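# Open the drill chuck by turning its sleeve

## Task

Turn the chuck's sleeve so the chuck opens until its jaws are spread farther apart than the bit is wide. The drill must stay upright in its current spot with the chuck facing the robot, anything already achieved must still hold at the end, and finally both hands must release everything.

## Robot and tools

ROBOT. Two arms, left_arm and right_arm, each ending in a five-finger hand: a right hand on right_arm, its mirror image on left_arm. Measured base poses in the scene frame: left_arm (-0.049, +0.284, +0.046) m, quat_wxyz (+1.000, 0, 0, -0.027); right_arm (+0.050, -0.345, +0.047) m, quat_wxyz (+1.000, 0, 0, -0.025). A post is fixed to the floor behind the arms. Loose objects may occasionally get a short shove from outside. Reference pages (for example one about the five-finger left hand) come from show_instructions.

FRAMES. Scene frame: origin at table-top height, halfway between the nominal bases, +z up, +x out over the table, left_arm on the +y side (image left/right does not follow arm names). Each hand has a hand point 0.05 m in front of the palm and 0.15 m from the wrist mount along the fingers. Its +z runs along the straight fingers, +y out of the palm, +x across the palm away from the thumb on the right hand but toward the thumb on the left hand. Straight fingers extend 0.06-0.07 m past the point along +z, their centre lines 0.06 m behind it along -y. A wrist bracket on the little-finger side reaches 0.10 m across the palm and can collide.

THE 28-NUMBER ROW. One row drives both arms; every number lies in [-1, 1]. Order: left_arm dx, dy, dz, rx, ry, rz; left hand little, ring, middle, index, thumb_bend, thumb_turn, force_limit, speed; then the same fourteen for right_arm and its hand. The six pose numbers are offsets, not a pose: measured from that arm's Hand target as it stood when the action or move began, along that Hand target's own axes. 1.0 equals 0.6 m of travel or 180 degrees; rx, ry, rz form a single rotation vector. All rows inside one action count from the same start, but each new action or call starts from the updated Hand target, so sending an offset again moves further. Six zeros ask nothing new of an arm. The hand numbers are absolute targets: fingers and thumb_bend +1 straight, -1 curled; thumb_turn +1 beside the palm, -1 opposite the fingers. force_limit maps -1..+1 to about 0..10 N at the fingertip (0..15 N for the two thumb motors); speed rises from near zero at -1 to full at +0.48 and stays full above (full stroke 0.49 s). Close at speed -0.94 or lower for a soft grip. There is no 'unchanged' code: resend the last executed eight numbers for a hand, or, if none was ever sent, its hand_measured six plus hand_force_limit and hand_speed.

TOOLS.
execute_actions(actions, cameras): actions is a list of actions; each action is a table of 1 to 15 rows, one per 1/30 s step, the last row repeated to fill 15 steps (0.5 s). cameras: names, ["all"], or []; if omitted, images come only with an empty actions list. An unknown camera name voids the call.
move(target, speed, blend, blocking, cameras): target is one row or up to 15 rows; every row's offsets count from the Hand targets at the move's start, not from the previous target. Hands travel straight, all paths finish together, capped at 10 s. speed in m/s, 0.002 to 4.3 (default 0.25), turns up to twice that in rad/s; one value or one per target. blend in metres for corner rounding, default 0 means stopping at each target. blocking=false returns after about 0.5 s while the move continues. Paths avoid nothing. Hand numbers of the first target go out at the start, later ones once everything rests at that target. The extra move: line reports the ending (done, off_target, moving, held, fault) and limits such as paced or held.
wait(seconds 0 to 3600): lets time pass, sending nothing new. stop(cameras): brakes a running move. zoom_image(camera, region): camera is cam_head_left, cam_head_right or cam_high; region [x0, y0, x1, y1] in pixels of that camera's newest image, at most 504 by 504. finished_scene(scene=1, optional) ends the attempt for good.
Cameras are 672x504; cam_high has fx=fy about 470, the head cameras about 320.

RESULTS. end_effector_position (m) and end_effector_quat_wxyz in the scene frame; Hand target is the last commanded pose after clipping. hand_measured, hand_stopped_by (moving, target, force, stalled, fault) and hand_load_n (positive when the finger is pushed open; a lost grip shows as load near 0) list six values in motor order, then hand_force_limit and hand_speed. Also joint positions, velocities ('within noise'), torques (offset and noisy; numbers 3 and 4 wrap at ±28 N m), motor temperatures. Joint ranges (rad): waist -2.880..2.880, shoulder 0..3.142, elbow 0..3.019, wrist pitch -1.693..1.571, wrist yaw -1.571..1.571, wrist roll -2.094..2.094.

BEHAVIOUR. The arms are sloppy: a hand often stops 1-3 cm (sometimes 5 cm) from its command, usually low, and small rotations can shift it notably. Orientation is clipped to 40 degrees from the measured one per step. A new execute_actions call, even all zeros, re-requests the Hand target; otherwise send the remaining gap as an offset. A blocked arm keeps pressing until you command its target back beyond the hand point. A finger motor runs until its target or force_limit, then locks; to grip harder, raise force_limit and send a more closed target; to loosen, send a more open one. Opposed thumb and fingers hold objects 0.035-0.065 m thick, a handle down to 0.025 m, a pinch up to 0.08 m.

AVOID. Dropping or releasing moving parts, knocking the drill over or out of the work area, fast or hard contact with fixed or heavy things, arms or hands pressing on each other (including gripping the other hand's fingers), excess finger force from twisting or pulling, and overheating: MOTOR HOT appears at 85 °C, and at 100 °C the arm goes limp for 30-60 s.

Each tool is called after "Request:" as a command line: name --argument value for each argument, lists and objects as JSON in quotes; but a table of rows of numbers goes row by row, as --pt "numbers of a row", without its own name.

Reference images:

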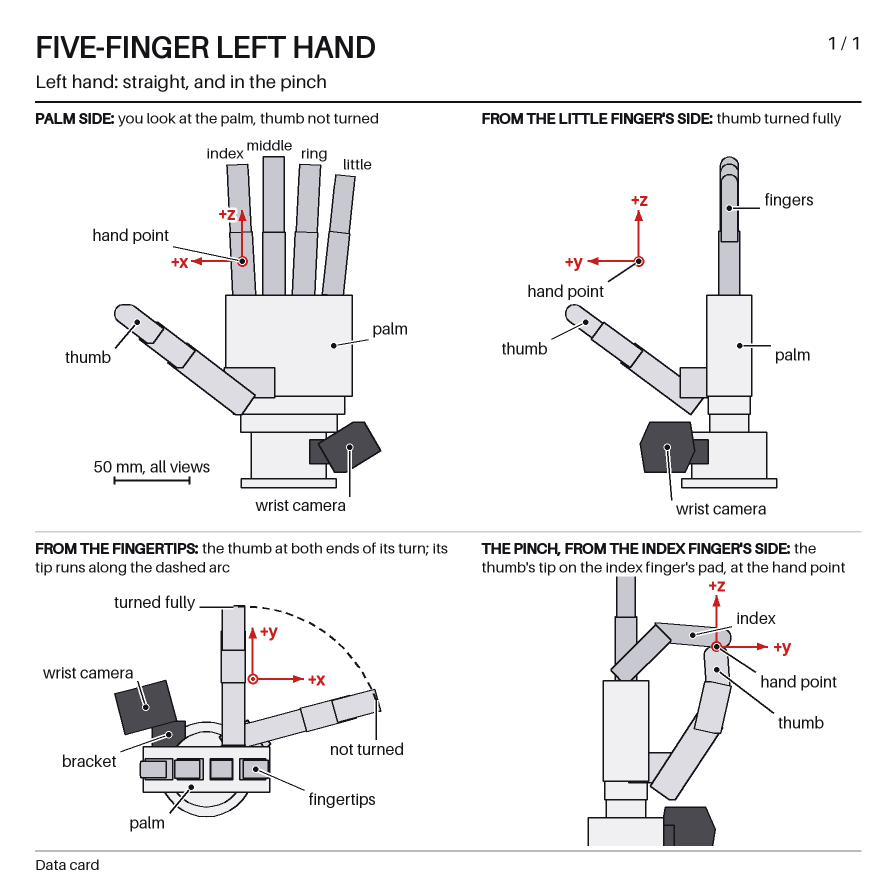

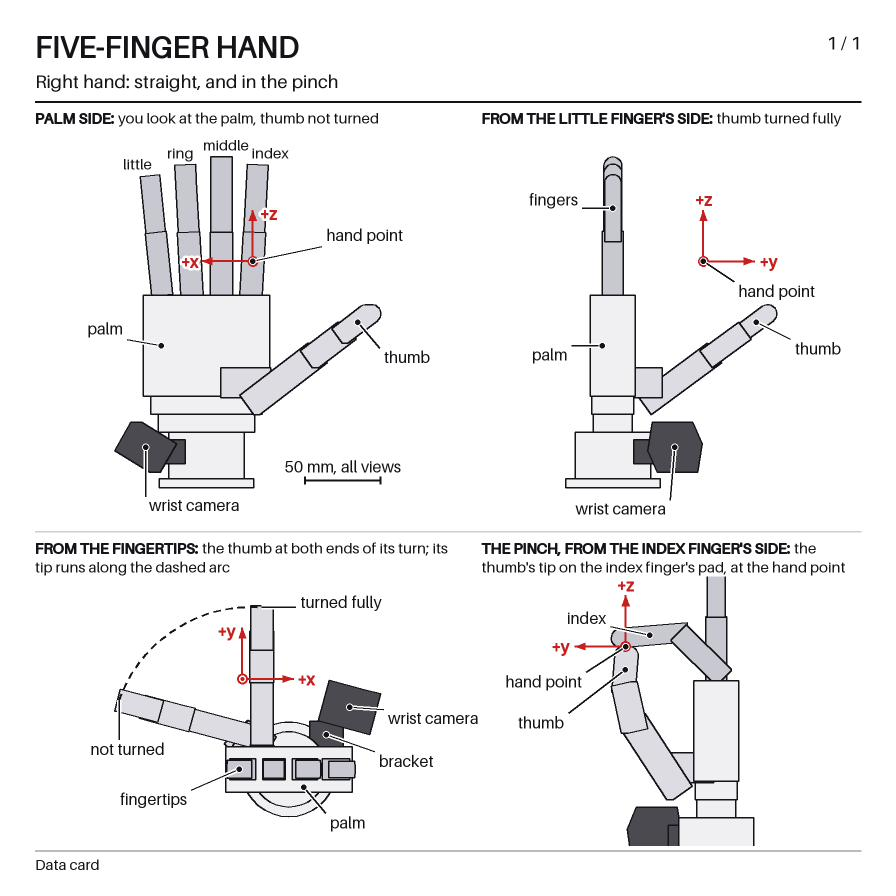

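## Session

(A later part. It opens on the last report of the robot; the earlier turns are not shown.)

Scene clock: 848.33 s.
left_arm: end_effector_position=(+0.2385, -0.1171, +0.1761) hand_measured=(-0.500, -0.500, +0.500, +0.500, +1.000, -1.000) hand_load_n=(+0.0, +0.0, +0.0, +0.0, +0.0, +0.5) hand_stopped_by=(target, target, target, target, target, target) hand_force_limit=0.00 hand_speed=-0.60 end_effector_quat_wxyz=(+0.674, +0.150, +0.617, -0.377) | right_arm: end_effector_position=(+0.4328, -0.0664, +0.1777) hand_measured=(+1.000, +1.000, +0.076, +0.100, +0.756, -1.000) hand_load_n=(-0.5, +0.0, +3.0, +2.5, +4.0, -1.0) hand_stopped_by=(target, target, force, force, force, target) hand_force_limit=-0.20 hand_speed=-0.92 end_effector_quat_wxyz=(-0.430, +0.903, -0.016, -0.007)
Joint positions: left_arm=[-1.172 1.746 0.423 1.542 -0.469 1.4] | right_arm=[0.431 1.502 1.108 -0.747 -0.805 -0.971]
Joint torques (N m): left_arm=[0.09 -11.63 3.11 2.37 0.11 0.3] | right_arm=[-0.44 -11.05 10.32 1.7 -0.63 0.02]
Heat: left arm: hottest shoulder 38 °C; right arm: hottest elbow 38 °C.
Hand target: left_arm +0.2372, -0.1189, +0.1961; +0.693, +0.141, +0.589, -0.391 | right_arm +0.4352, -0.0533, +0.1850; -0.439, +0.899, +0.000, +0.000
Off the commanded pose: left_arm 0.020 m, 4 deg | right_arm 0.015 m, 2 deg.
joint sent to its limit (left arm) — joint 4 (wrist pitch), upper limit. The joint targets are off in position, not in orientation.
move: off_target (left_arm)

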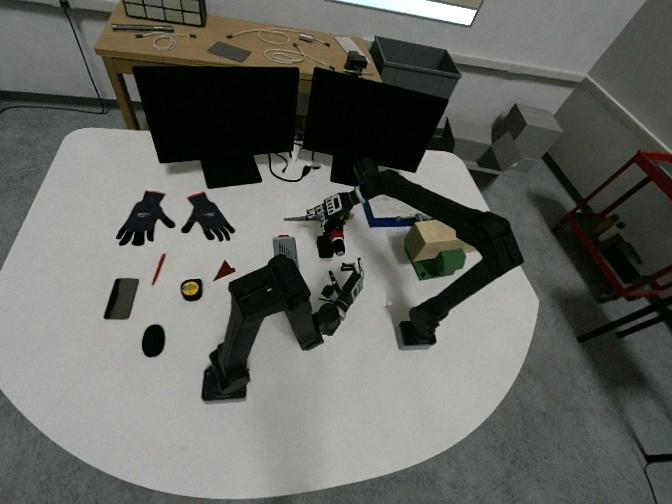

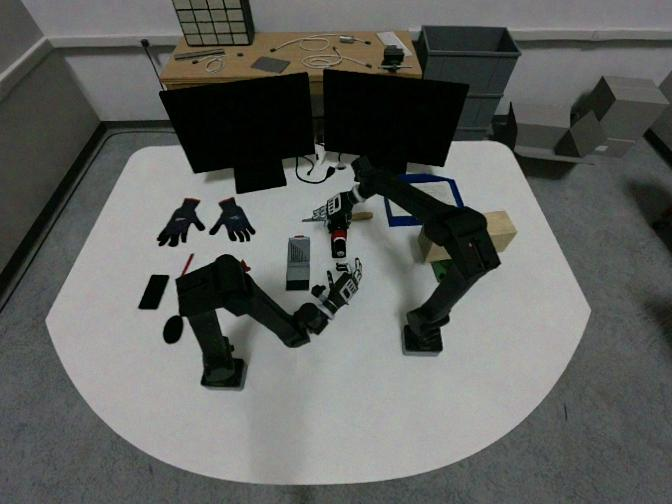

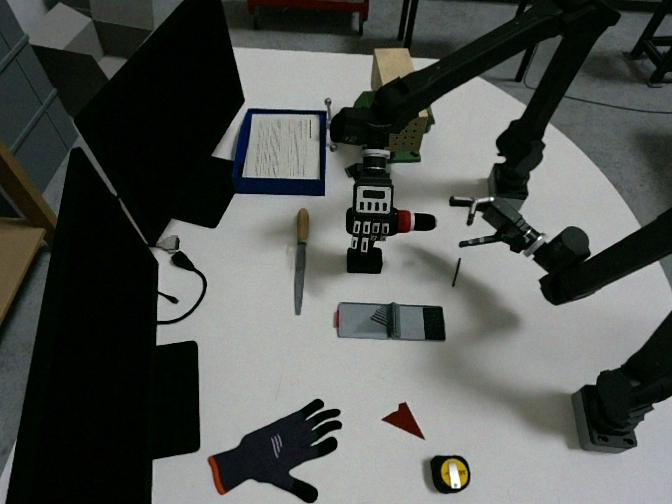

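Request:
move --pt "0 0.106 0.106 0 0 0 -0.5 -0.5 0.5 0.5 1 -1 0 -0.6 0 0 0 0 0 0 1 1 -0.4 -0.35 0.72 -1 -0.2 -0.92" --pt "0.0154 0.1168 0.0952 0 0.1061 0.1061 -0.5 -0.5 0.5 0.5 1 -1 0 -0.6 0 0 0 0 0 0 1 1 -0.4 -0.35 0.72 -1 -0.2 -0.92" --pt "0.0203 0.1272 0.0848 0 0.2042 0.2042 -0.5 -0.5 0.5 0.5 1 -1 0 -0.6 0 0 0 0 0 0 1 1 -0.4 -0.35 0.72 -1 -0.2 -0.92" --pt "0.019 0.1375 0.0745 0 0.3024 0.3024 -0.5 -0.5 0.5 0.5 1 -1 0 -0.6 0 0 0 0 0 0 1 1 -0.4 -0.35 0.72 -1 -0.2 -0.92" --speed 0.15 --blend '[0.0,0.01,0.01,0]' --cameras '["cam_high","cam_head_left","cam_head_right"]'

Request:
zoom_image --camera "cam_high" --region '[380, 190, 480, 250]'

Scene clock: 888.43 s.
left_arm: end_effector_position=(+0.3236, -0.0924, +0.1710) hand_measured=(-0.500, -0.500, +0.500, +0.500, +1.000, -1.000) hand_load_n=(+0.0, -0.5, +0.0, +0.0, +0.0, +0.0) hand_stopped_by=(target, target, target, target, target, target) hand_force_limit=0.00 hand_speed=-0.60 end_effector_quat_wxyz=(+0.456, +0.544, +0.702, +0.058) | right_arm: end_effector_position=(+0.4327, -0.0663, +0.1777) hand_measured=(+1.000, +1.000, +0.076, +0.100, +0.756, -1.000) hand_load_n=(+0.0, +0.0, +2.0, +4.0, +4.5, +2.0) hand_stopped_by=(target, target, force, force, force, target) hand_force_limit=-0.20 hand_speed=-0.92 end_effector_quat_wxyz=(-0.430, +0.903, -0.017, -0.008)
Joint positions: left_arm=[-1.005 1.461 0.756 0.018 -0.423 2.033] | right_arm=[0.431 1.502 1.108 -0.747 -0.805 -0.969]
Joint torques (N m): left_arm=[0.15 -9.41 8.8 0.02 -0.25 0.13] | right_arm=[-0.32 -10.64 10.24 1.8 -0.6 0]
Heat: left arm: hottest shoulder 38 °C; right arm: hottest elbow 38 °C.
Hand target: left_arm +0.3271, -0.0985, +0.1755; +0.455, +0.542, +0.704, +0.061 | right_arm +0.4352, -0.0533, +0.1850; -0.439, +0.899, +0.000, +0.000
Off the commanded pose: left_arm 0.008 m, 1 deg | right_arm 0.015 m, 2 deg.
move: done

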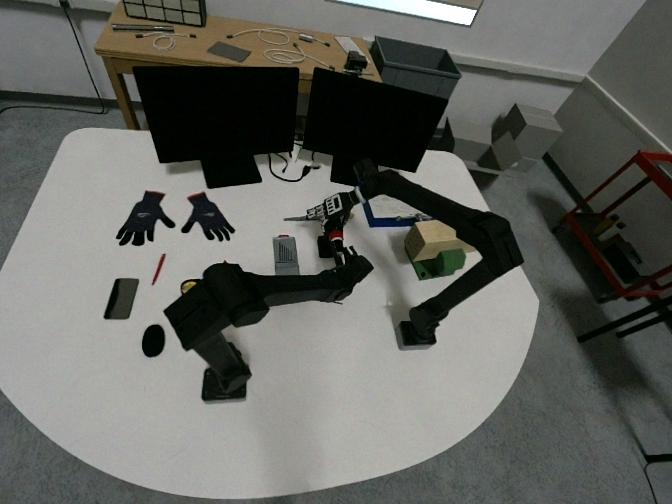

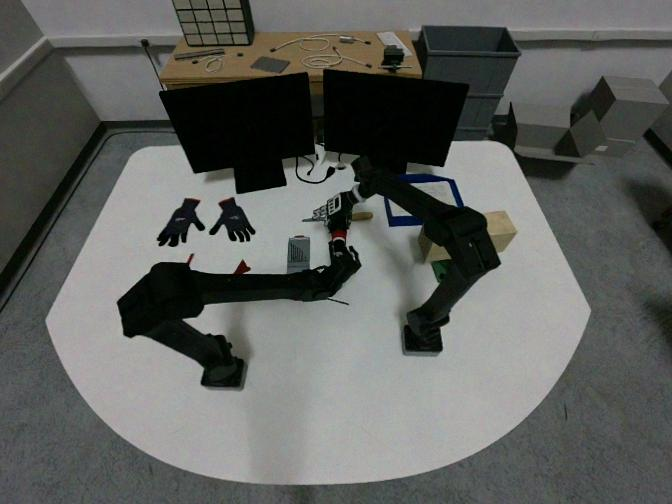

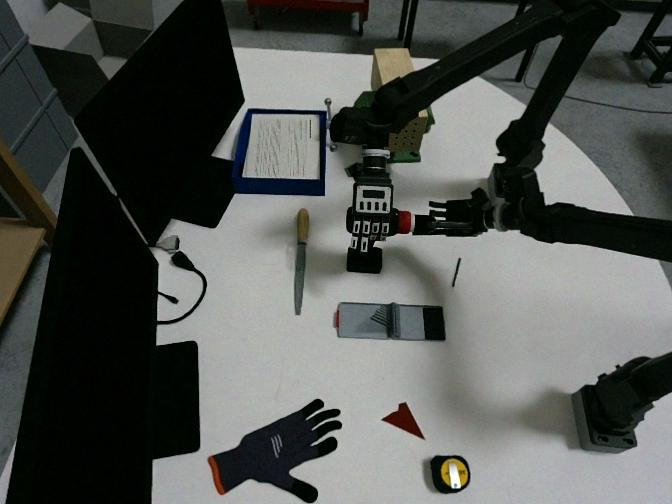

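Scaled by 5.040 from the camera's image (finer frame: 960x720).

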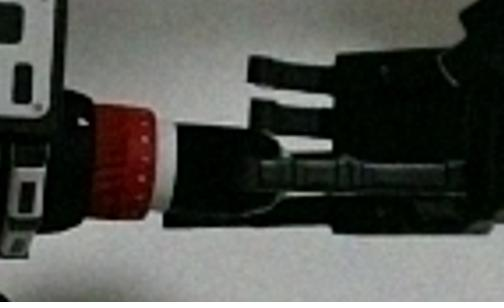

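Same repeatable pose. Grip and stroke.

Request:
execute_actions --actions '[[[0,0,0,0,0,0,-0.5,-0.5,0.2,0.2,0.8,-1,-0.6,-0.5,0,0,0,0,0,0,1,1,-0.4,-0.35,0.72,-1,-0.2,-0.92]],[[0,0,0,0,0,0,-0.5,-0.5,-0.6,-0.6,0.1,-1,-0.7,-0.92,0,0,0,0,0,0,1,1,-0.4,-0.35,0.72,-1,-0.2,-0.92]],[[0,0,0,0,0,0,-0.5,-0.5,-0.6,-0.6,0.1,-1,-0.7,-0.92,0,0,0,0,0,0,1,1,-0.4,-0.35,0.72,-1,-0.2,-0.92]],[[0,0,0,0,0,0,-0.5,-0.5,-0.6,-0.6,0.1,-1,-0.7,-0.92,0,0,0,0,0,0,1,1,-0.4,-0.35,0.72,-1,-0.2,-0.92]],[[0,0,0,0,0,0,-0.5,-0.5,-0.6,-0.6,0.1,-1,-0.7,-0.92,0,0,0,0,0,0,1,1,-0.4,-0.35,0.72,-1,-0.2,-0.92]],[[0,0,0,0,0,0,-0.5,-0.5,-0.65,-0.65,0.15,-1,0.1,-0.92,0,0,0,0,0,0,1,1,-0.4,-0.35,0.72,-1,-0.2,-0.92]],[[0,0,0,0,0,0,-0.5,-0.5,-0.65,-0.65,0.15,-1,0.1,-0.92,0,0,0,0,0,0,1,1,-0.4,-0.35,0.72,-1,-0.2,-0.92]]]'

Request:
move --pt "-0.0008 -0.0053 0.0053 0 -0.0589 -0.0589 -0.5 -0.5 -0.65 -0.65 0.15 -1 0.1 -0.92 0 0 0 0 0 0 1 1 -0.4 -0.35 0.72 -1 -0.2 -0.92" --pt "-0.0112 -0.0055 0.0055 0 -0.1178 -0.1178 -0.5 -0.5 -0.65 -0.65 0.15 -1 0.1 -0.92 0 0 0 0 0 0 1 1 -0.4 -0.35 0.72 -1 -0.2 -0.92" --pt "-0.0215 -0.005 0.005 0 -0.1767 -0.1767 -0.5 -0.5 -0.65 -0.65 0.15 -1 0.1 -0.92 0 0 0 0 0 0 1 1 -0.4 -0.35 0.72 -1 -0.2 -0.92" --speed 0.1 --blend 0.005 --cameras '["cam_high"]'

Request:
zoom_image --camera "cam_high" --region '[380, 190, 480, 250]'

Scene clock: 901.63 s.
left_arm: end_effector_position=(+0.3236, -0.0920, +0.1701) hand_measured=(-0.500, -0.500, +0.016, -0.074, +0.602, -1.000) hand_load_n=(+0.0, -0.5, +6.0, +6.0, +8.0, +0.0) hand_stopped_by=(target, target, force, force, force, target) hand_force_limit=0.10 hand_speed=-0.92 end_effector_quat_wxyz=(+0.454, +0.545, +0.702, +0.059) | right_arm: end_effector_position=(+0.4327, -0.0663, +0.1777) hand_measured=(+1.000, +1.000, +0.076, +0.100, +0.756, -1.000) hand_load_n=(+0.0, +0.0, +2.0, +4.5, +4.5, +3.0) hand_stopped_by=(target, target, force, force, force, target) hand_force_limit=-0.20 hand_speed=-0.92 end_effector_quat_wxyz=(-0.430, +0.903, -0.017, -0.008)
Joint positions: left_arm=[-1.005 1.463 0.756 0.017 -0.424 2.033] | right_arm=[0.431 1.502 1.108 -0.747 -0.805 -0.969]
Joint torques (N m): left_arm=[0.09 -9.52 8.76 0.05 -0.24 0.12] | right_arm=[-0.5 -10.75 10.28 1.76 -0.62 0.01]
Heat: left arm: hottest shoulder 38 °C; right arm: hottest elbow 38 °C.
Hand target: left_arm +0.3271, -0.0985, +0.1755; +0.455, +0.542, +0.704, +0.061 | right_arm +0.4352, -0.0533, +0.1850; -0.439, +0.899, +0.000, +0.000
Off the commanded pose: left_arm 0.009 m, 0 deg | right_arm 0.015 m, 2 deg.

Scene clock: 906.40 s.
left_arm: end_effector_position=(+0.3235, -0.1071, +0.1733) hand_measured=(-0.500, -0.500, +0.016, -0.074, +0.602, -1.000) hand_load_n=(+0.0, +0.0, +5.0, +5.0, +9.0, +0.0) hand_stopped_by=(target, target, force, force, force, target) hand_force_limit=0.10 hand_speed=-0.92 end_effector_quat_wxyz=(+0.619, +0.342, +0.680, -0.195) | right_arm: end_effector_position=(+0.4327, -0.0663, +0.1777) hand_measured=(+1.000, +1.000, +0.076, +0.100, +0.756, -1.000) hand_load_n=(+0.0, +0.0, +2.5, +3.5, +4.5, +0.0) hand_stopped_by=(target, target, force, force, force, target) hand_force_limit=-0.20 hand_speed=-0.92 end_effector_quat_wxyz=(-0.430, +0.903, -0.017, -0.008)
Joint positions: left_arm=[-0.952 1.547 0.552 0.831 -0.232 1.694] | right_arm=[0.431 1.502 1.108 -0.747 -0.805 -0.969]
Joint torques (N m): left_arm=[1.9 -9.23 5.81 2.7 0.32 -0.08] | right_arm=[-0.44 -10.99 10.19 1.78 -0.65 -0.01]
Heat: left arm: hottest shoulder 38 °C; right arm: hottest elbow 38 °C.
Hand target: left_arm +0.3271, -0.1115, +0.1794; +0.627, +0.327, +0.674, -0.213 | right_arm +0.4352, -0.0533, +0.1850; -0.439, +0.899, +0.000, +0.000
Off the commanded pose: left_arm 0.008 m, 3 deg | right_arm 0.015 m, 2 deg.
move: off_target (left_arm)

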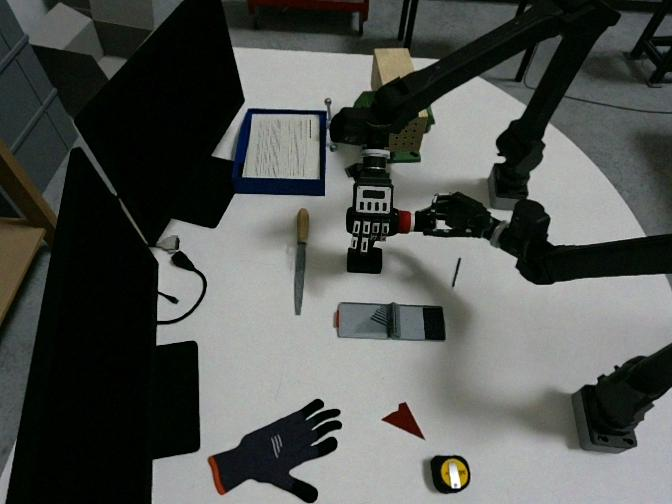

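Scaled by 5.040 from the camera's image (finer frame: 960x720).

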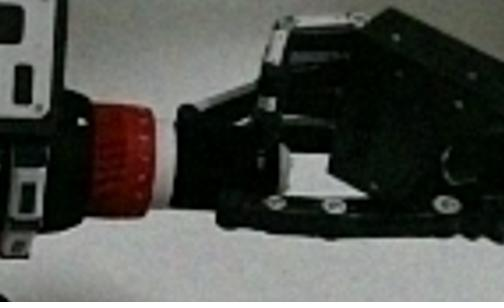

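Request:
move --pt "-0.0122 -0.0045 0.0045 0 -0.0589 -0.0589 -0.5 -0.5 -0.65 -0.65 0.15 -1 0.1 -0.92 0 0 0 0 0 0 1 1 -0.4 -0.35 0.72 -1 -0.2 -0.92" --pt "-0.0293 -0.0053 0.0053 0 -0.1257 -0.1257 -0.5 -0.5 -0.65 -0.65 0.15 -1 0.1 -0.92 0 0 0 0 0 0 1 1 -0.4 -0.35 0.72 -1 -0.2 -0.92" --speed 0.1 --blend 0.005 --cameras '["cam_high"]'

Request:
zoom_image --camera "cam_high" --region '[425, 210, 455, 235]'

Request:
move --pt "0 0 0 0 0 0 -0.5 -0.5 0.5 0.5 1 -1 0 -0.6 0 0 0 0 0 0 1 1 -0.4 -0.35 0.72 -1 -0.2 -0.92" --pt "0 -0.106 -0.106 0 0 0 -0.5 -0.5 0.5 0.5 1 -1 0 -0.6 0 0 0 0 0 0 1 1 -0.4 -0.35 0.72 -1 -0.2 -0.92" --speed 0.1 --cameras '["cam_high","cam_head_left","cam_head_right"]'

Request:
zoom_image --camera "cam_head_left" --region '[325, 235, 355, 265]'

Request:
zoom_image --camera "cam_head_right" --region '[325, 235, 355, 265]'

Request:
zoom_image --camera "cam_high" --region '[425, 210, 455, 235]'

Scene clock: 917.97 s.
left_arm: end_effector_position=(+0.3231, -0.1137, +0.1805) hand_measured=(-0.500, -0.500, +0.016, -0.074, +0.602, -1.000) hand_load_n=(+0.0, +0.0, +5.0, +4.5, +9.5, +0.0) hand_stopped_by=(target, target, force, force, force, target) hand_force_limit=0.10 hand_speed=-0.92 end_effector_quat_wxyz=(+0.683, +0.160, +0.609, -0.370) | right_arm: end_effector_position=(+0.4327, -0.0663, +0.1777) hand_measured=(+1.000, +1.000, +0.076, +0.100, +0.756, -1.000) hand_load_n=(+0.0, +0.0, +2.5, +3.0, +4.0, +0.0) hand_stopped_by=(target, target, force, force, force, target) hand_force_limit=-0.20 hand_speed=-0.92 end_effector_quat_wxyz=(-0.430, +0.903, -0.017, -0.008)
Joint positions: left_arm=[-0.943 1.786 0.518 1.483 -0.239 1.383] | right_arm=[0.431 1.502 1.108 -0.747 -0.805 -0.969]
Joint torques (N m): left_arm=[1.85 -10.58 4.71 2.85 0.06 -0.01] | right_arm=[-0.03 -10.75 10.25 1.69 -0.62 0.01]
Heat: left arm: hottest shoulder 38 °C; right arm: hottest elbow 38 °C.
Hand target: left_arm +0.3271, -0.1190, +0.1960; +0.693, +0.141, +0.589, -0.391 | right_arm +0.4352, -0.0533, +0.1850; -0.439, +0.899, +0.000, +0.000
Off the commanded pose: left_arm 0.017 m, 4 deg | right_arm 0.015 m, 2 deg.
move: off_target (left_arm)

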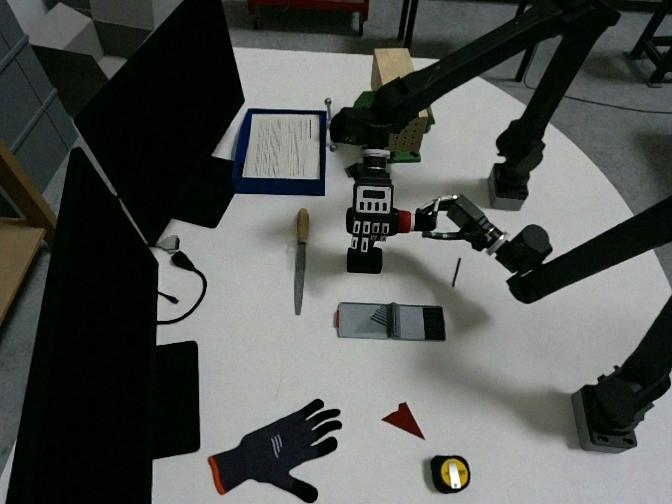

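Scaled by 16.800 from the camera's image (finer frame: 960x720).

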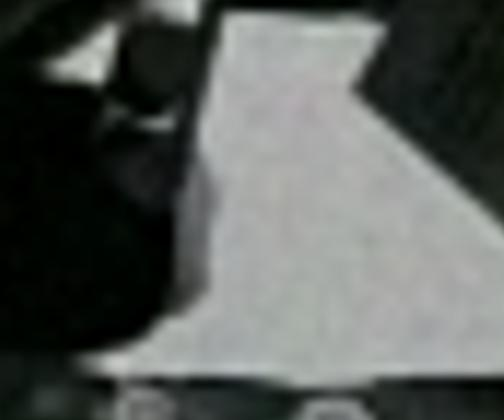

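Scene clock: 921.07 s.
left_arm: end_effector_position=(+0.2385, -0.1171, +0.1761) hand_measured=(-0.500, -0.500, +0.500, +0.500, +1.000, -1.000) hand_load_n=(+0.0, +0.0, +0.0, +0.0, +0.0, +0.0) hand_stopped_by=(target, target, target, target, target, target) hand_force_limit=0.00 hand_speed=-0.60 end_effector_quat_wxyz=(+0.674, +0.150, +0.617, -0.377) | right_arm: end_effector_position=(+0.4328, -0.0664, +0.1777) hand_measured=(+1.000, +1.000, +0.076, +0.100, +0.756, -1.000) hand_load_n=(+0.0, +0.0, +3.0, +2.0, +4.5, -0.5) hand_stopped_by=(target, target, force, force, force, target) hand_force_limit=-0.20 hand_speed=-0.92 end_effector_quat_wxyz=(-0.430, +0.903, -0.016, -0.007)
Joint positions: left_arm=[-1.172 1.746 0.423 1.542 -0.469 1.4] | right_arm=[0.431 1.502 1.108 -0.747 -0.805 -0.971]
Joint torques (N m): left_arm=[0.03 -11.58 3.11 2.37 0.11 0.31] | right_arm=[-0.79 -10.99 10.18 1.73 -0.64 0]
Heat: left arm: hottest shoulder 38 °C; right arm: hottest elbow 38 °C.
Hand target: left_arm +0.2372, -0.1189, +0.1960; +0.693, +0.141, +0.589, -0.391 | right_arm +0.4352, -0.0533, +0.1850; -0.439, +0.899, +0.000, +0.000
Off the commanded pose: left_arm 0.020 m, 4 deg | right_arm 0.015 m, 2 deg.
joint sent to its limit (left arm) — joint 4 (wrist pitch), upper limit. The joint targets are off in position, not in orientation.
move: off_target (left_arm)

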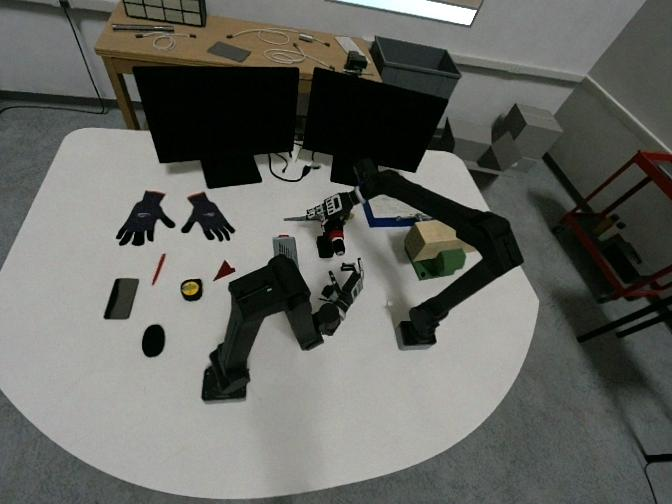

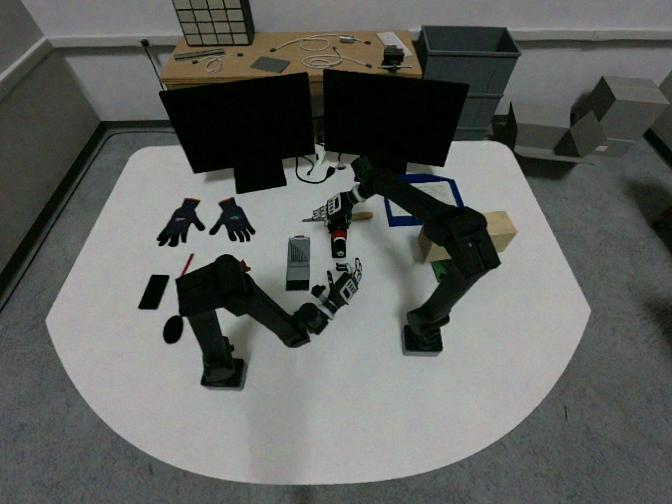

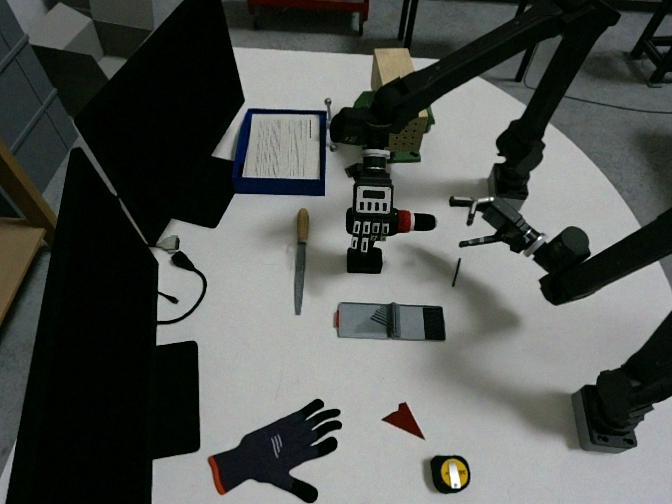

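Scaled by 16.800 from the camera's image (finer frame: 960x720).

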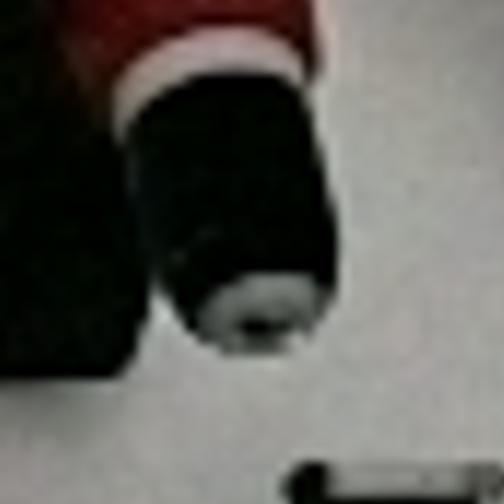

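Scaled by 16.800 from the camera's image (finer frame: 960x720).

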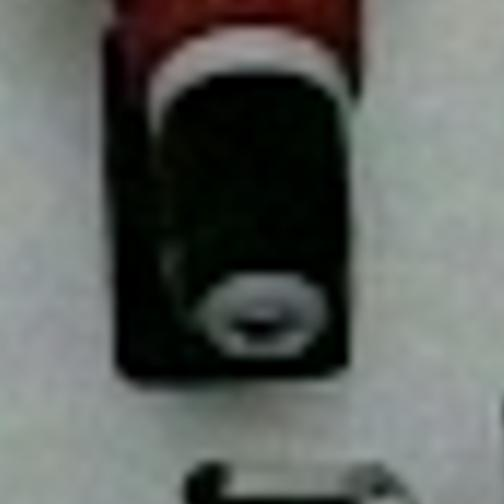

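Scaled by 16.800 from the camera's image (finer frame: 960x720).

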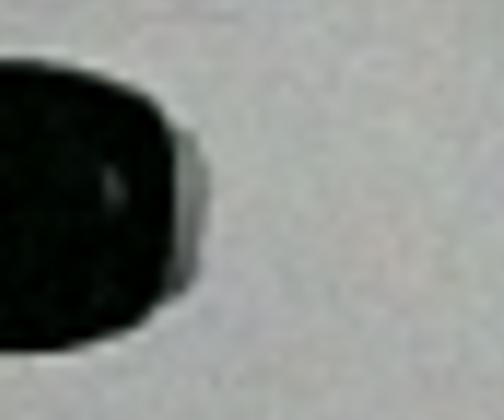

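Request:
execute_actions --actions '[[[0,0,0,0,0,0,-0.5,-0.5,0.5,0.5,1,-1,0,-0.6,0,0,0,0,0,0,1,1,0.25,0.25,0.85,-1,-0.2,-0.9]],[[0,0,0,0,0,0,-0.5,-0.5,0.5,0.5,1,-1,0,-0.6,0,0,0,0,0,0,1,1,0.25,0.25,0.85,-1,-0.2,-0.9]],[[0,0,0,0,0,0,-0.5,-0.5,0.5,0.5,1,-1,0,-0.6,0,0,0,0,0,0,1,1,1,1,1,-1,-0.2,-0.6]],[[0,0,0,0,0,0,-0.5,-0.5,0.5,0.5,1,-1,0,-0.6,0,0,0,0,0,0,1,1,1,1,1,-1,-0.2,-0.6]]]' --cameras '["cam_high","cam_head_left","cam_head_right"]'

Request:
zoom_image --camera "cam_high" --region '[320, 140, 480, 290]'

Request:
zoom_image --camera "cam_head_right" --region '[290, 160, 390, 280]'

Scene clock: 929.43 s.
left_arm: end_effector_position=(+0.2385, -0.1171, +0.1761) hand_measured=(-0.500, -0.500, +0.500, +0.500, +1.000, -1.000) hand_load_n=(+0.0, +0.0, +0.0, +0.0, +0.0, +0.0) hand_stopped_by=(target, target, target, target, target, target) hand_force_limit=0.00 hand_speed=-0.60 end_effector_quat_wxyz=(+0.674, +0.150, +0.617, -0.377) | right_arm: end_effector_position=(+0.4333, -0.0661, +0.1783) hand_measured=(+1.000, +1.000, +1.000, +1.000, +1.000, -1.000) hand_load_n=(+0.0, +0.0, +0.0, -0.5, +0.0, +0.0) hand_stopped_by=(target, target, target, target, target, target) hand_force_limit=-0.20 hand_speed=-0.60 end_effector_quat_wxyz=(-0.430, +0.903, -0.016, -0.007)
Joint positions: left_arm=[-1.172 1.746 0.423 1.542 -0.469 1.4] | right_arm=[0.431 1.502 1.109 -0.747 -0.805 -0.971]
Joint torques (N m): left_arm=[-0.03 -11.69 3.11 2.37 0.11 0.31] | right_arm=[-0.09 -10.81 10.22 1.87 -0.64 -0.01]
Heat: left arm: hottest shoulder 38 °C; right arm: hottest elbow 38 °C.
Hand target: left_arm +0.2372, -0.1189, +0.1960; +0.693, +0.141, +0.589, -0.391 | right_arm +0.4352, -0.0533, +0.1850; -0.439, +0.899, +0.000, +0.000
Off the commanded pose: left_arm 0.020 m, 4 deg | right_arm 0.015 m, 2 deg.
joint sent to its limit (left arm) — joint 4 (wrist pitch), upper limit. The joint targets are off in position, not in orientation.

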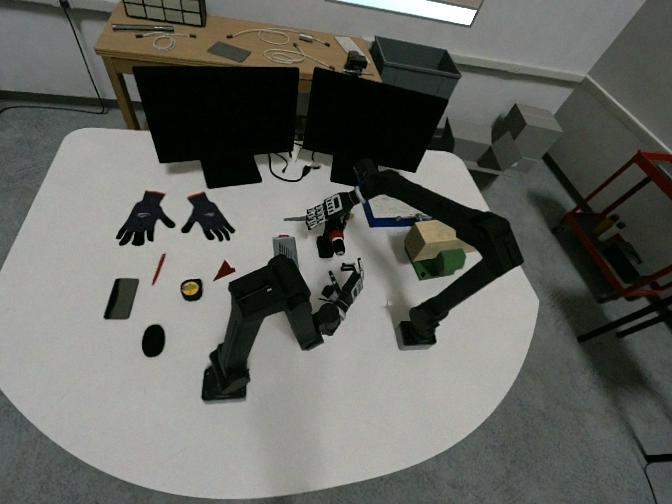

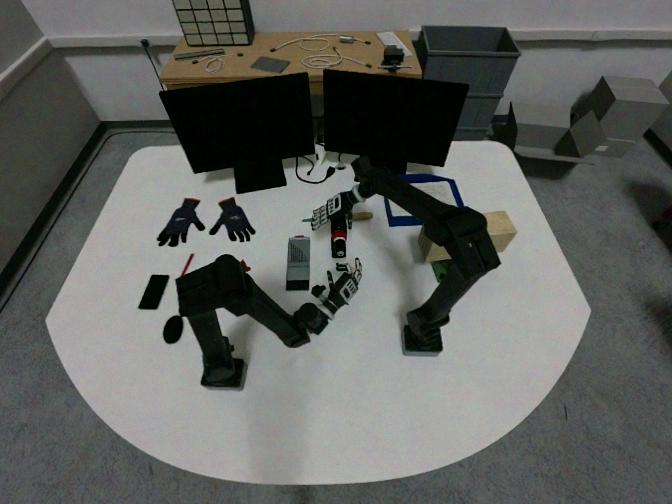

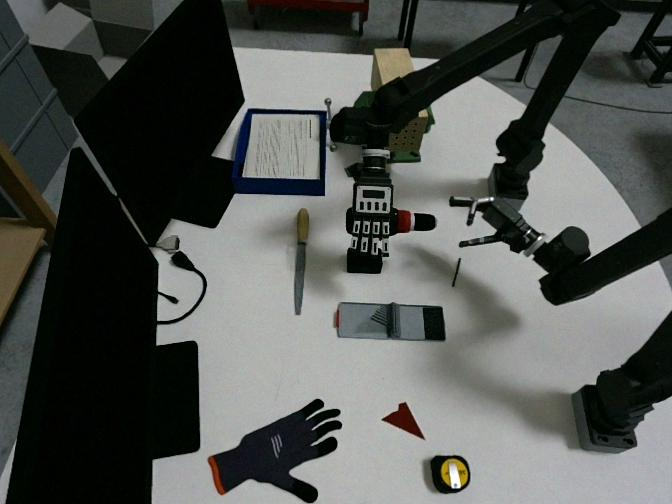

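Scaled by 3.150 from the camera's image (finer frame: 960x720).

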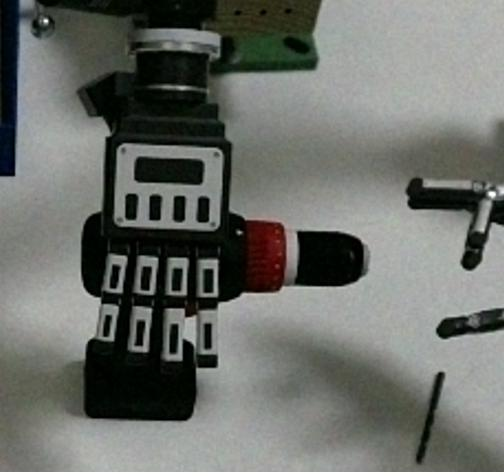

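Scaled by 4.200 from the camera's image (finer frame: 960x720).

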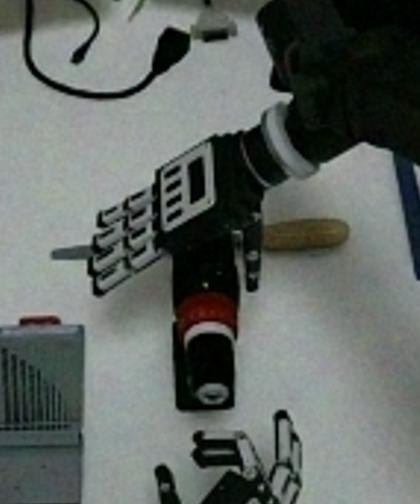

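Request:
move --pt "0 0 0 0 0 0 -0.5 -0.5 0.5 0.5 1 -1 0 -0.6 0 -0.0634 -0.0812 0 0 0 1 1 1 1 1 -1 -0.2 -0.6" --pt "0 0 0 0 0 0 -0.5 -0.5 0.5 0.5 1 -1 0 -0.6 0 -0.1355 -0.2326 0 0 0 1 1 1 1 1 -1 -0.2 -0.6" --speed 0.08 --blend 0.01 --cameras '["cam_high","cam_head_left","cam_head_right"]'

Request:
zoom_image --camera "cam_high" --region '[320, 140, 480, 290]'

Request:
zoom_image --camera "cam_head_right" --region '[325, 235, 355, 265]'

Request:
zoom_image --camera "cam_head_right" --region '[290, 160, 390, 280]'

Scene clock: 937.83 s.
left_arm: end_effector_position=(+0.2385, -0.1171, +0.1761) hand_measured=(-0.500, -0.500, +0.500, +0.500, +1.000, -1.000) hand_load_n=(+0.0, +0.0, +0.0, +0.0, +0.0, +0.5) hand_stopped_by=(target, target, target, target, target, target) hand_force_limit=0.00 hand_speed=-0.60 end_effector_quat_wxyz=(+0.674, +0.150, +0.617, -0.377) | right_arm: end_effector_position=(+0.4199, -0.1110, +0.2984) hand_measured=(+1.000, +1.000, +1.000, +1.000, +1.000, -1.000) hand_load_n=(+0.0, +0.0, +0.0, +0.0, +0.0, +0.0) hand_stopped_by=(target, target, target, target, target, target) hand_force_limit=-0.20 hand_speed=-0.60 end_effector_quat_wxyz=(-0.423, +0.905, -0.018, -0.040)
Joint positions: left_arm=[-1.172 1.746 0.423 1.542 -0.469 1.4] | right_arm=[0.342 1.424 1.359 -1.252 -0.849 -1.124]
Joint torques (N m): left_arm=[0.15 -11.75 3.12 2.44 0.11 0.31] | right_arm=[-2.61 -12.45 15.1 0.23 -0.84 -0.21]
Heat: left arm: hottest shoulder 38 °C; right arm: hottest elbow 38 °C.
Hand target: left_arm +0.2372, -0.1189, +0.1960; +0.693, +0.141, +0.589, -0.391 | right_arm +0.4351, -0.1133, +0.3349; -0.439, +0.899, +0.000, +0.000
Off the commanded pose: left_arm 0.020 m, 4 deg | right_arm 0.040 m, 5 deg.
joint sent to its limit (left arm) — joint 4 (wrist pitch), upper limit. The joint targets are off in position, not in orientation.
move: off_target (right_arm)

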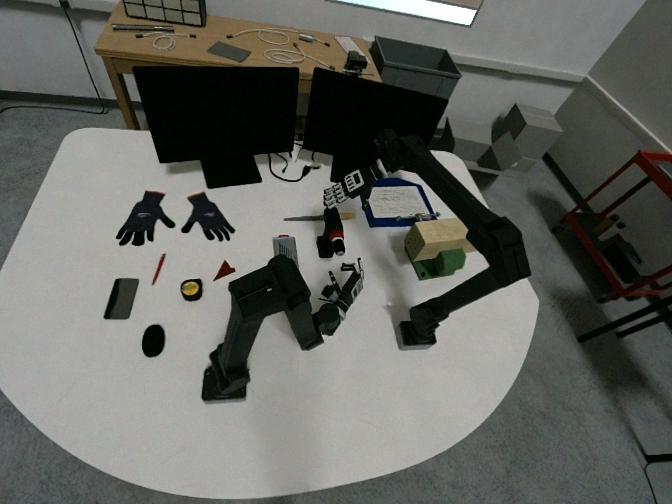

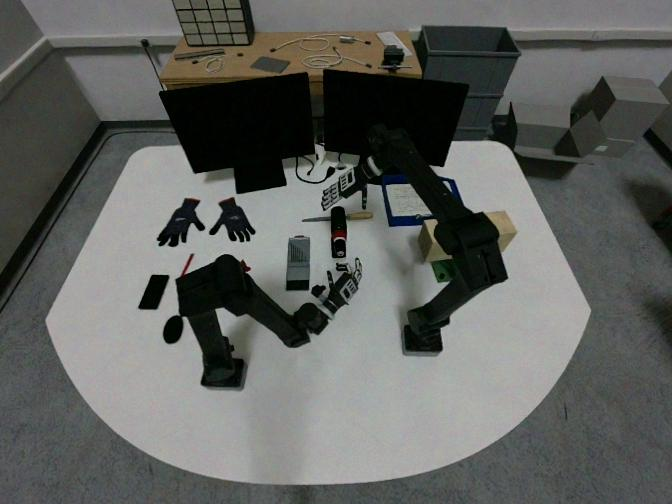

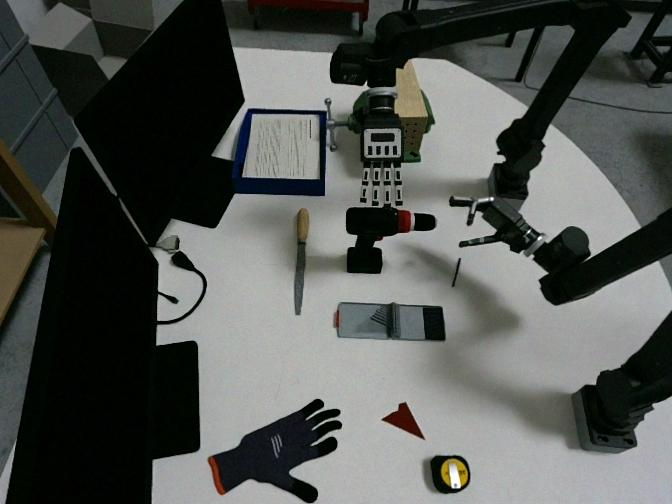

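Scaled by 3.150 from the camera's image (finer frame: 960x720).

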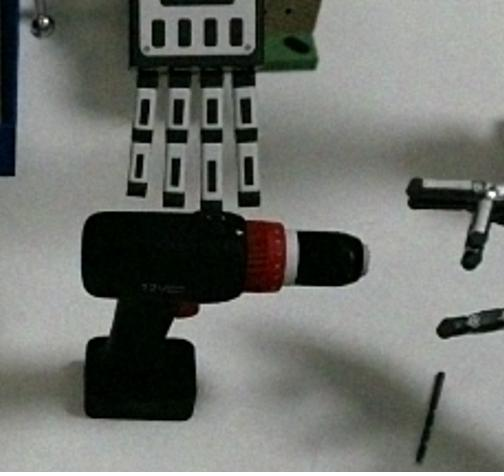

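Scaled by 16.800 from the camera's image (finer frame: 960x720).

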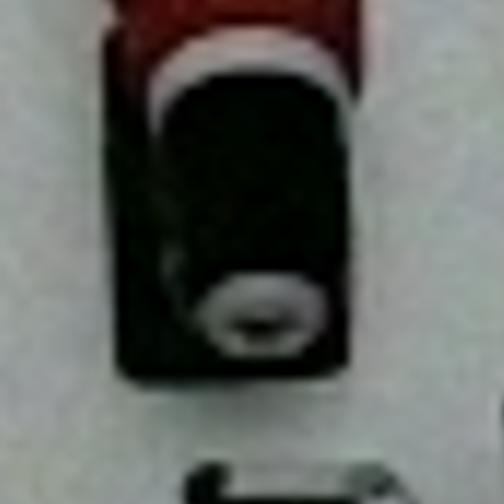

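Scaled by 4.200 from the camera's image (finer frame: 960x720).

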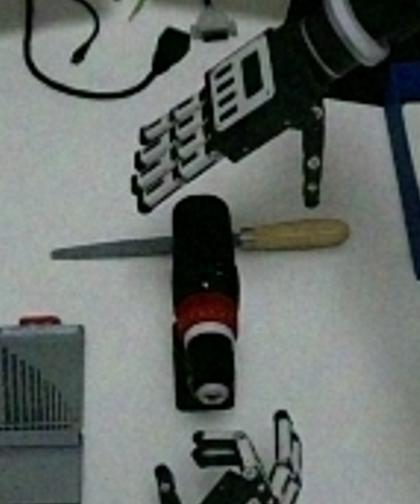

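Request:
finished_scene

The scene is finished: the task was done.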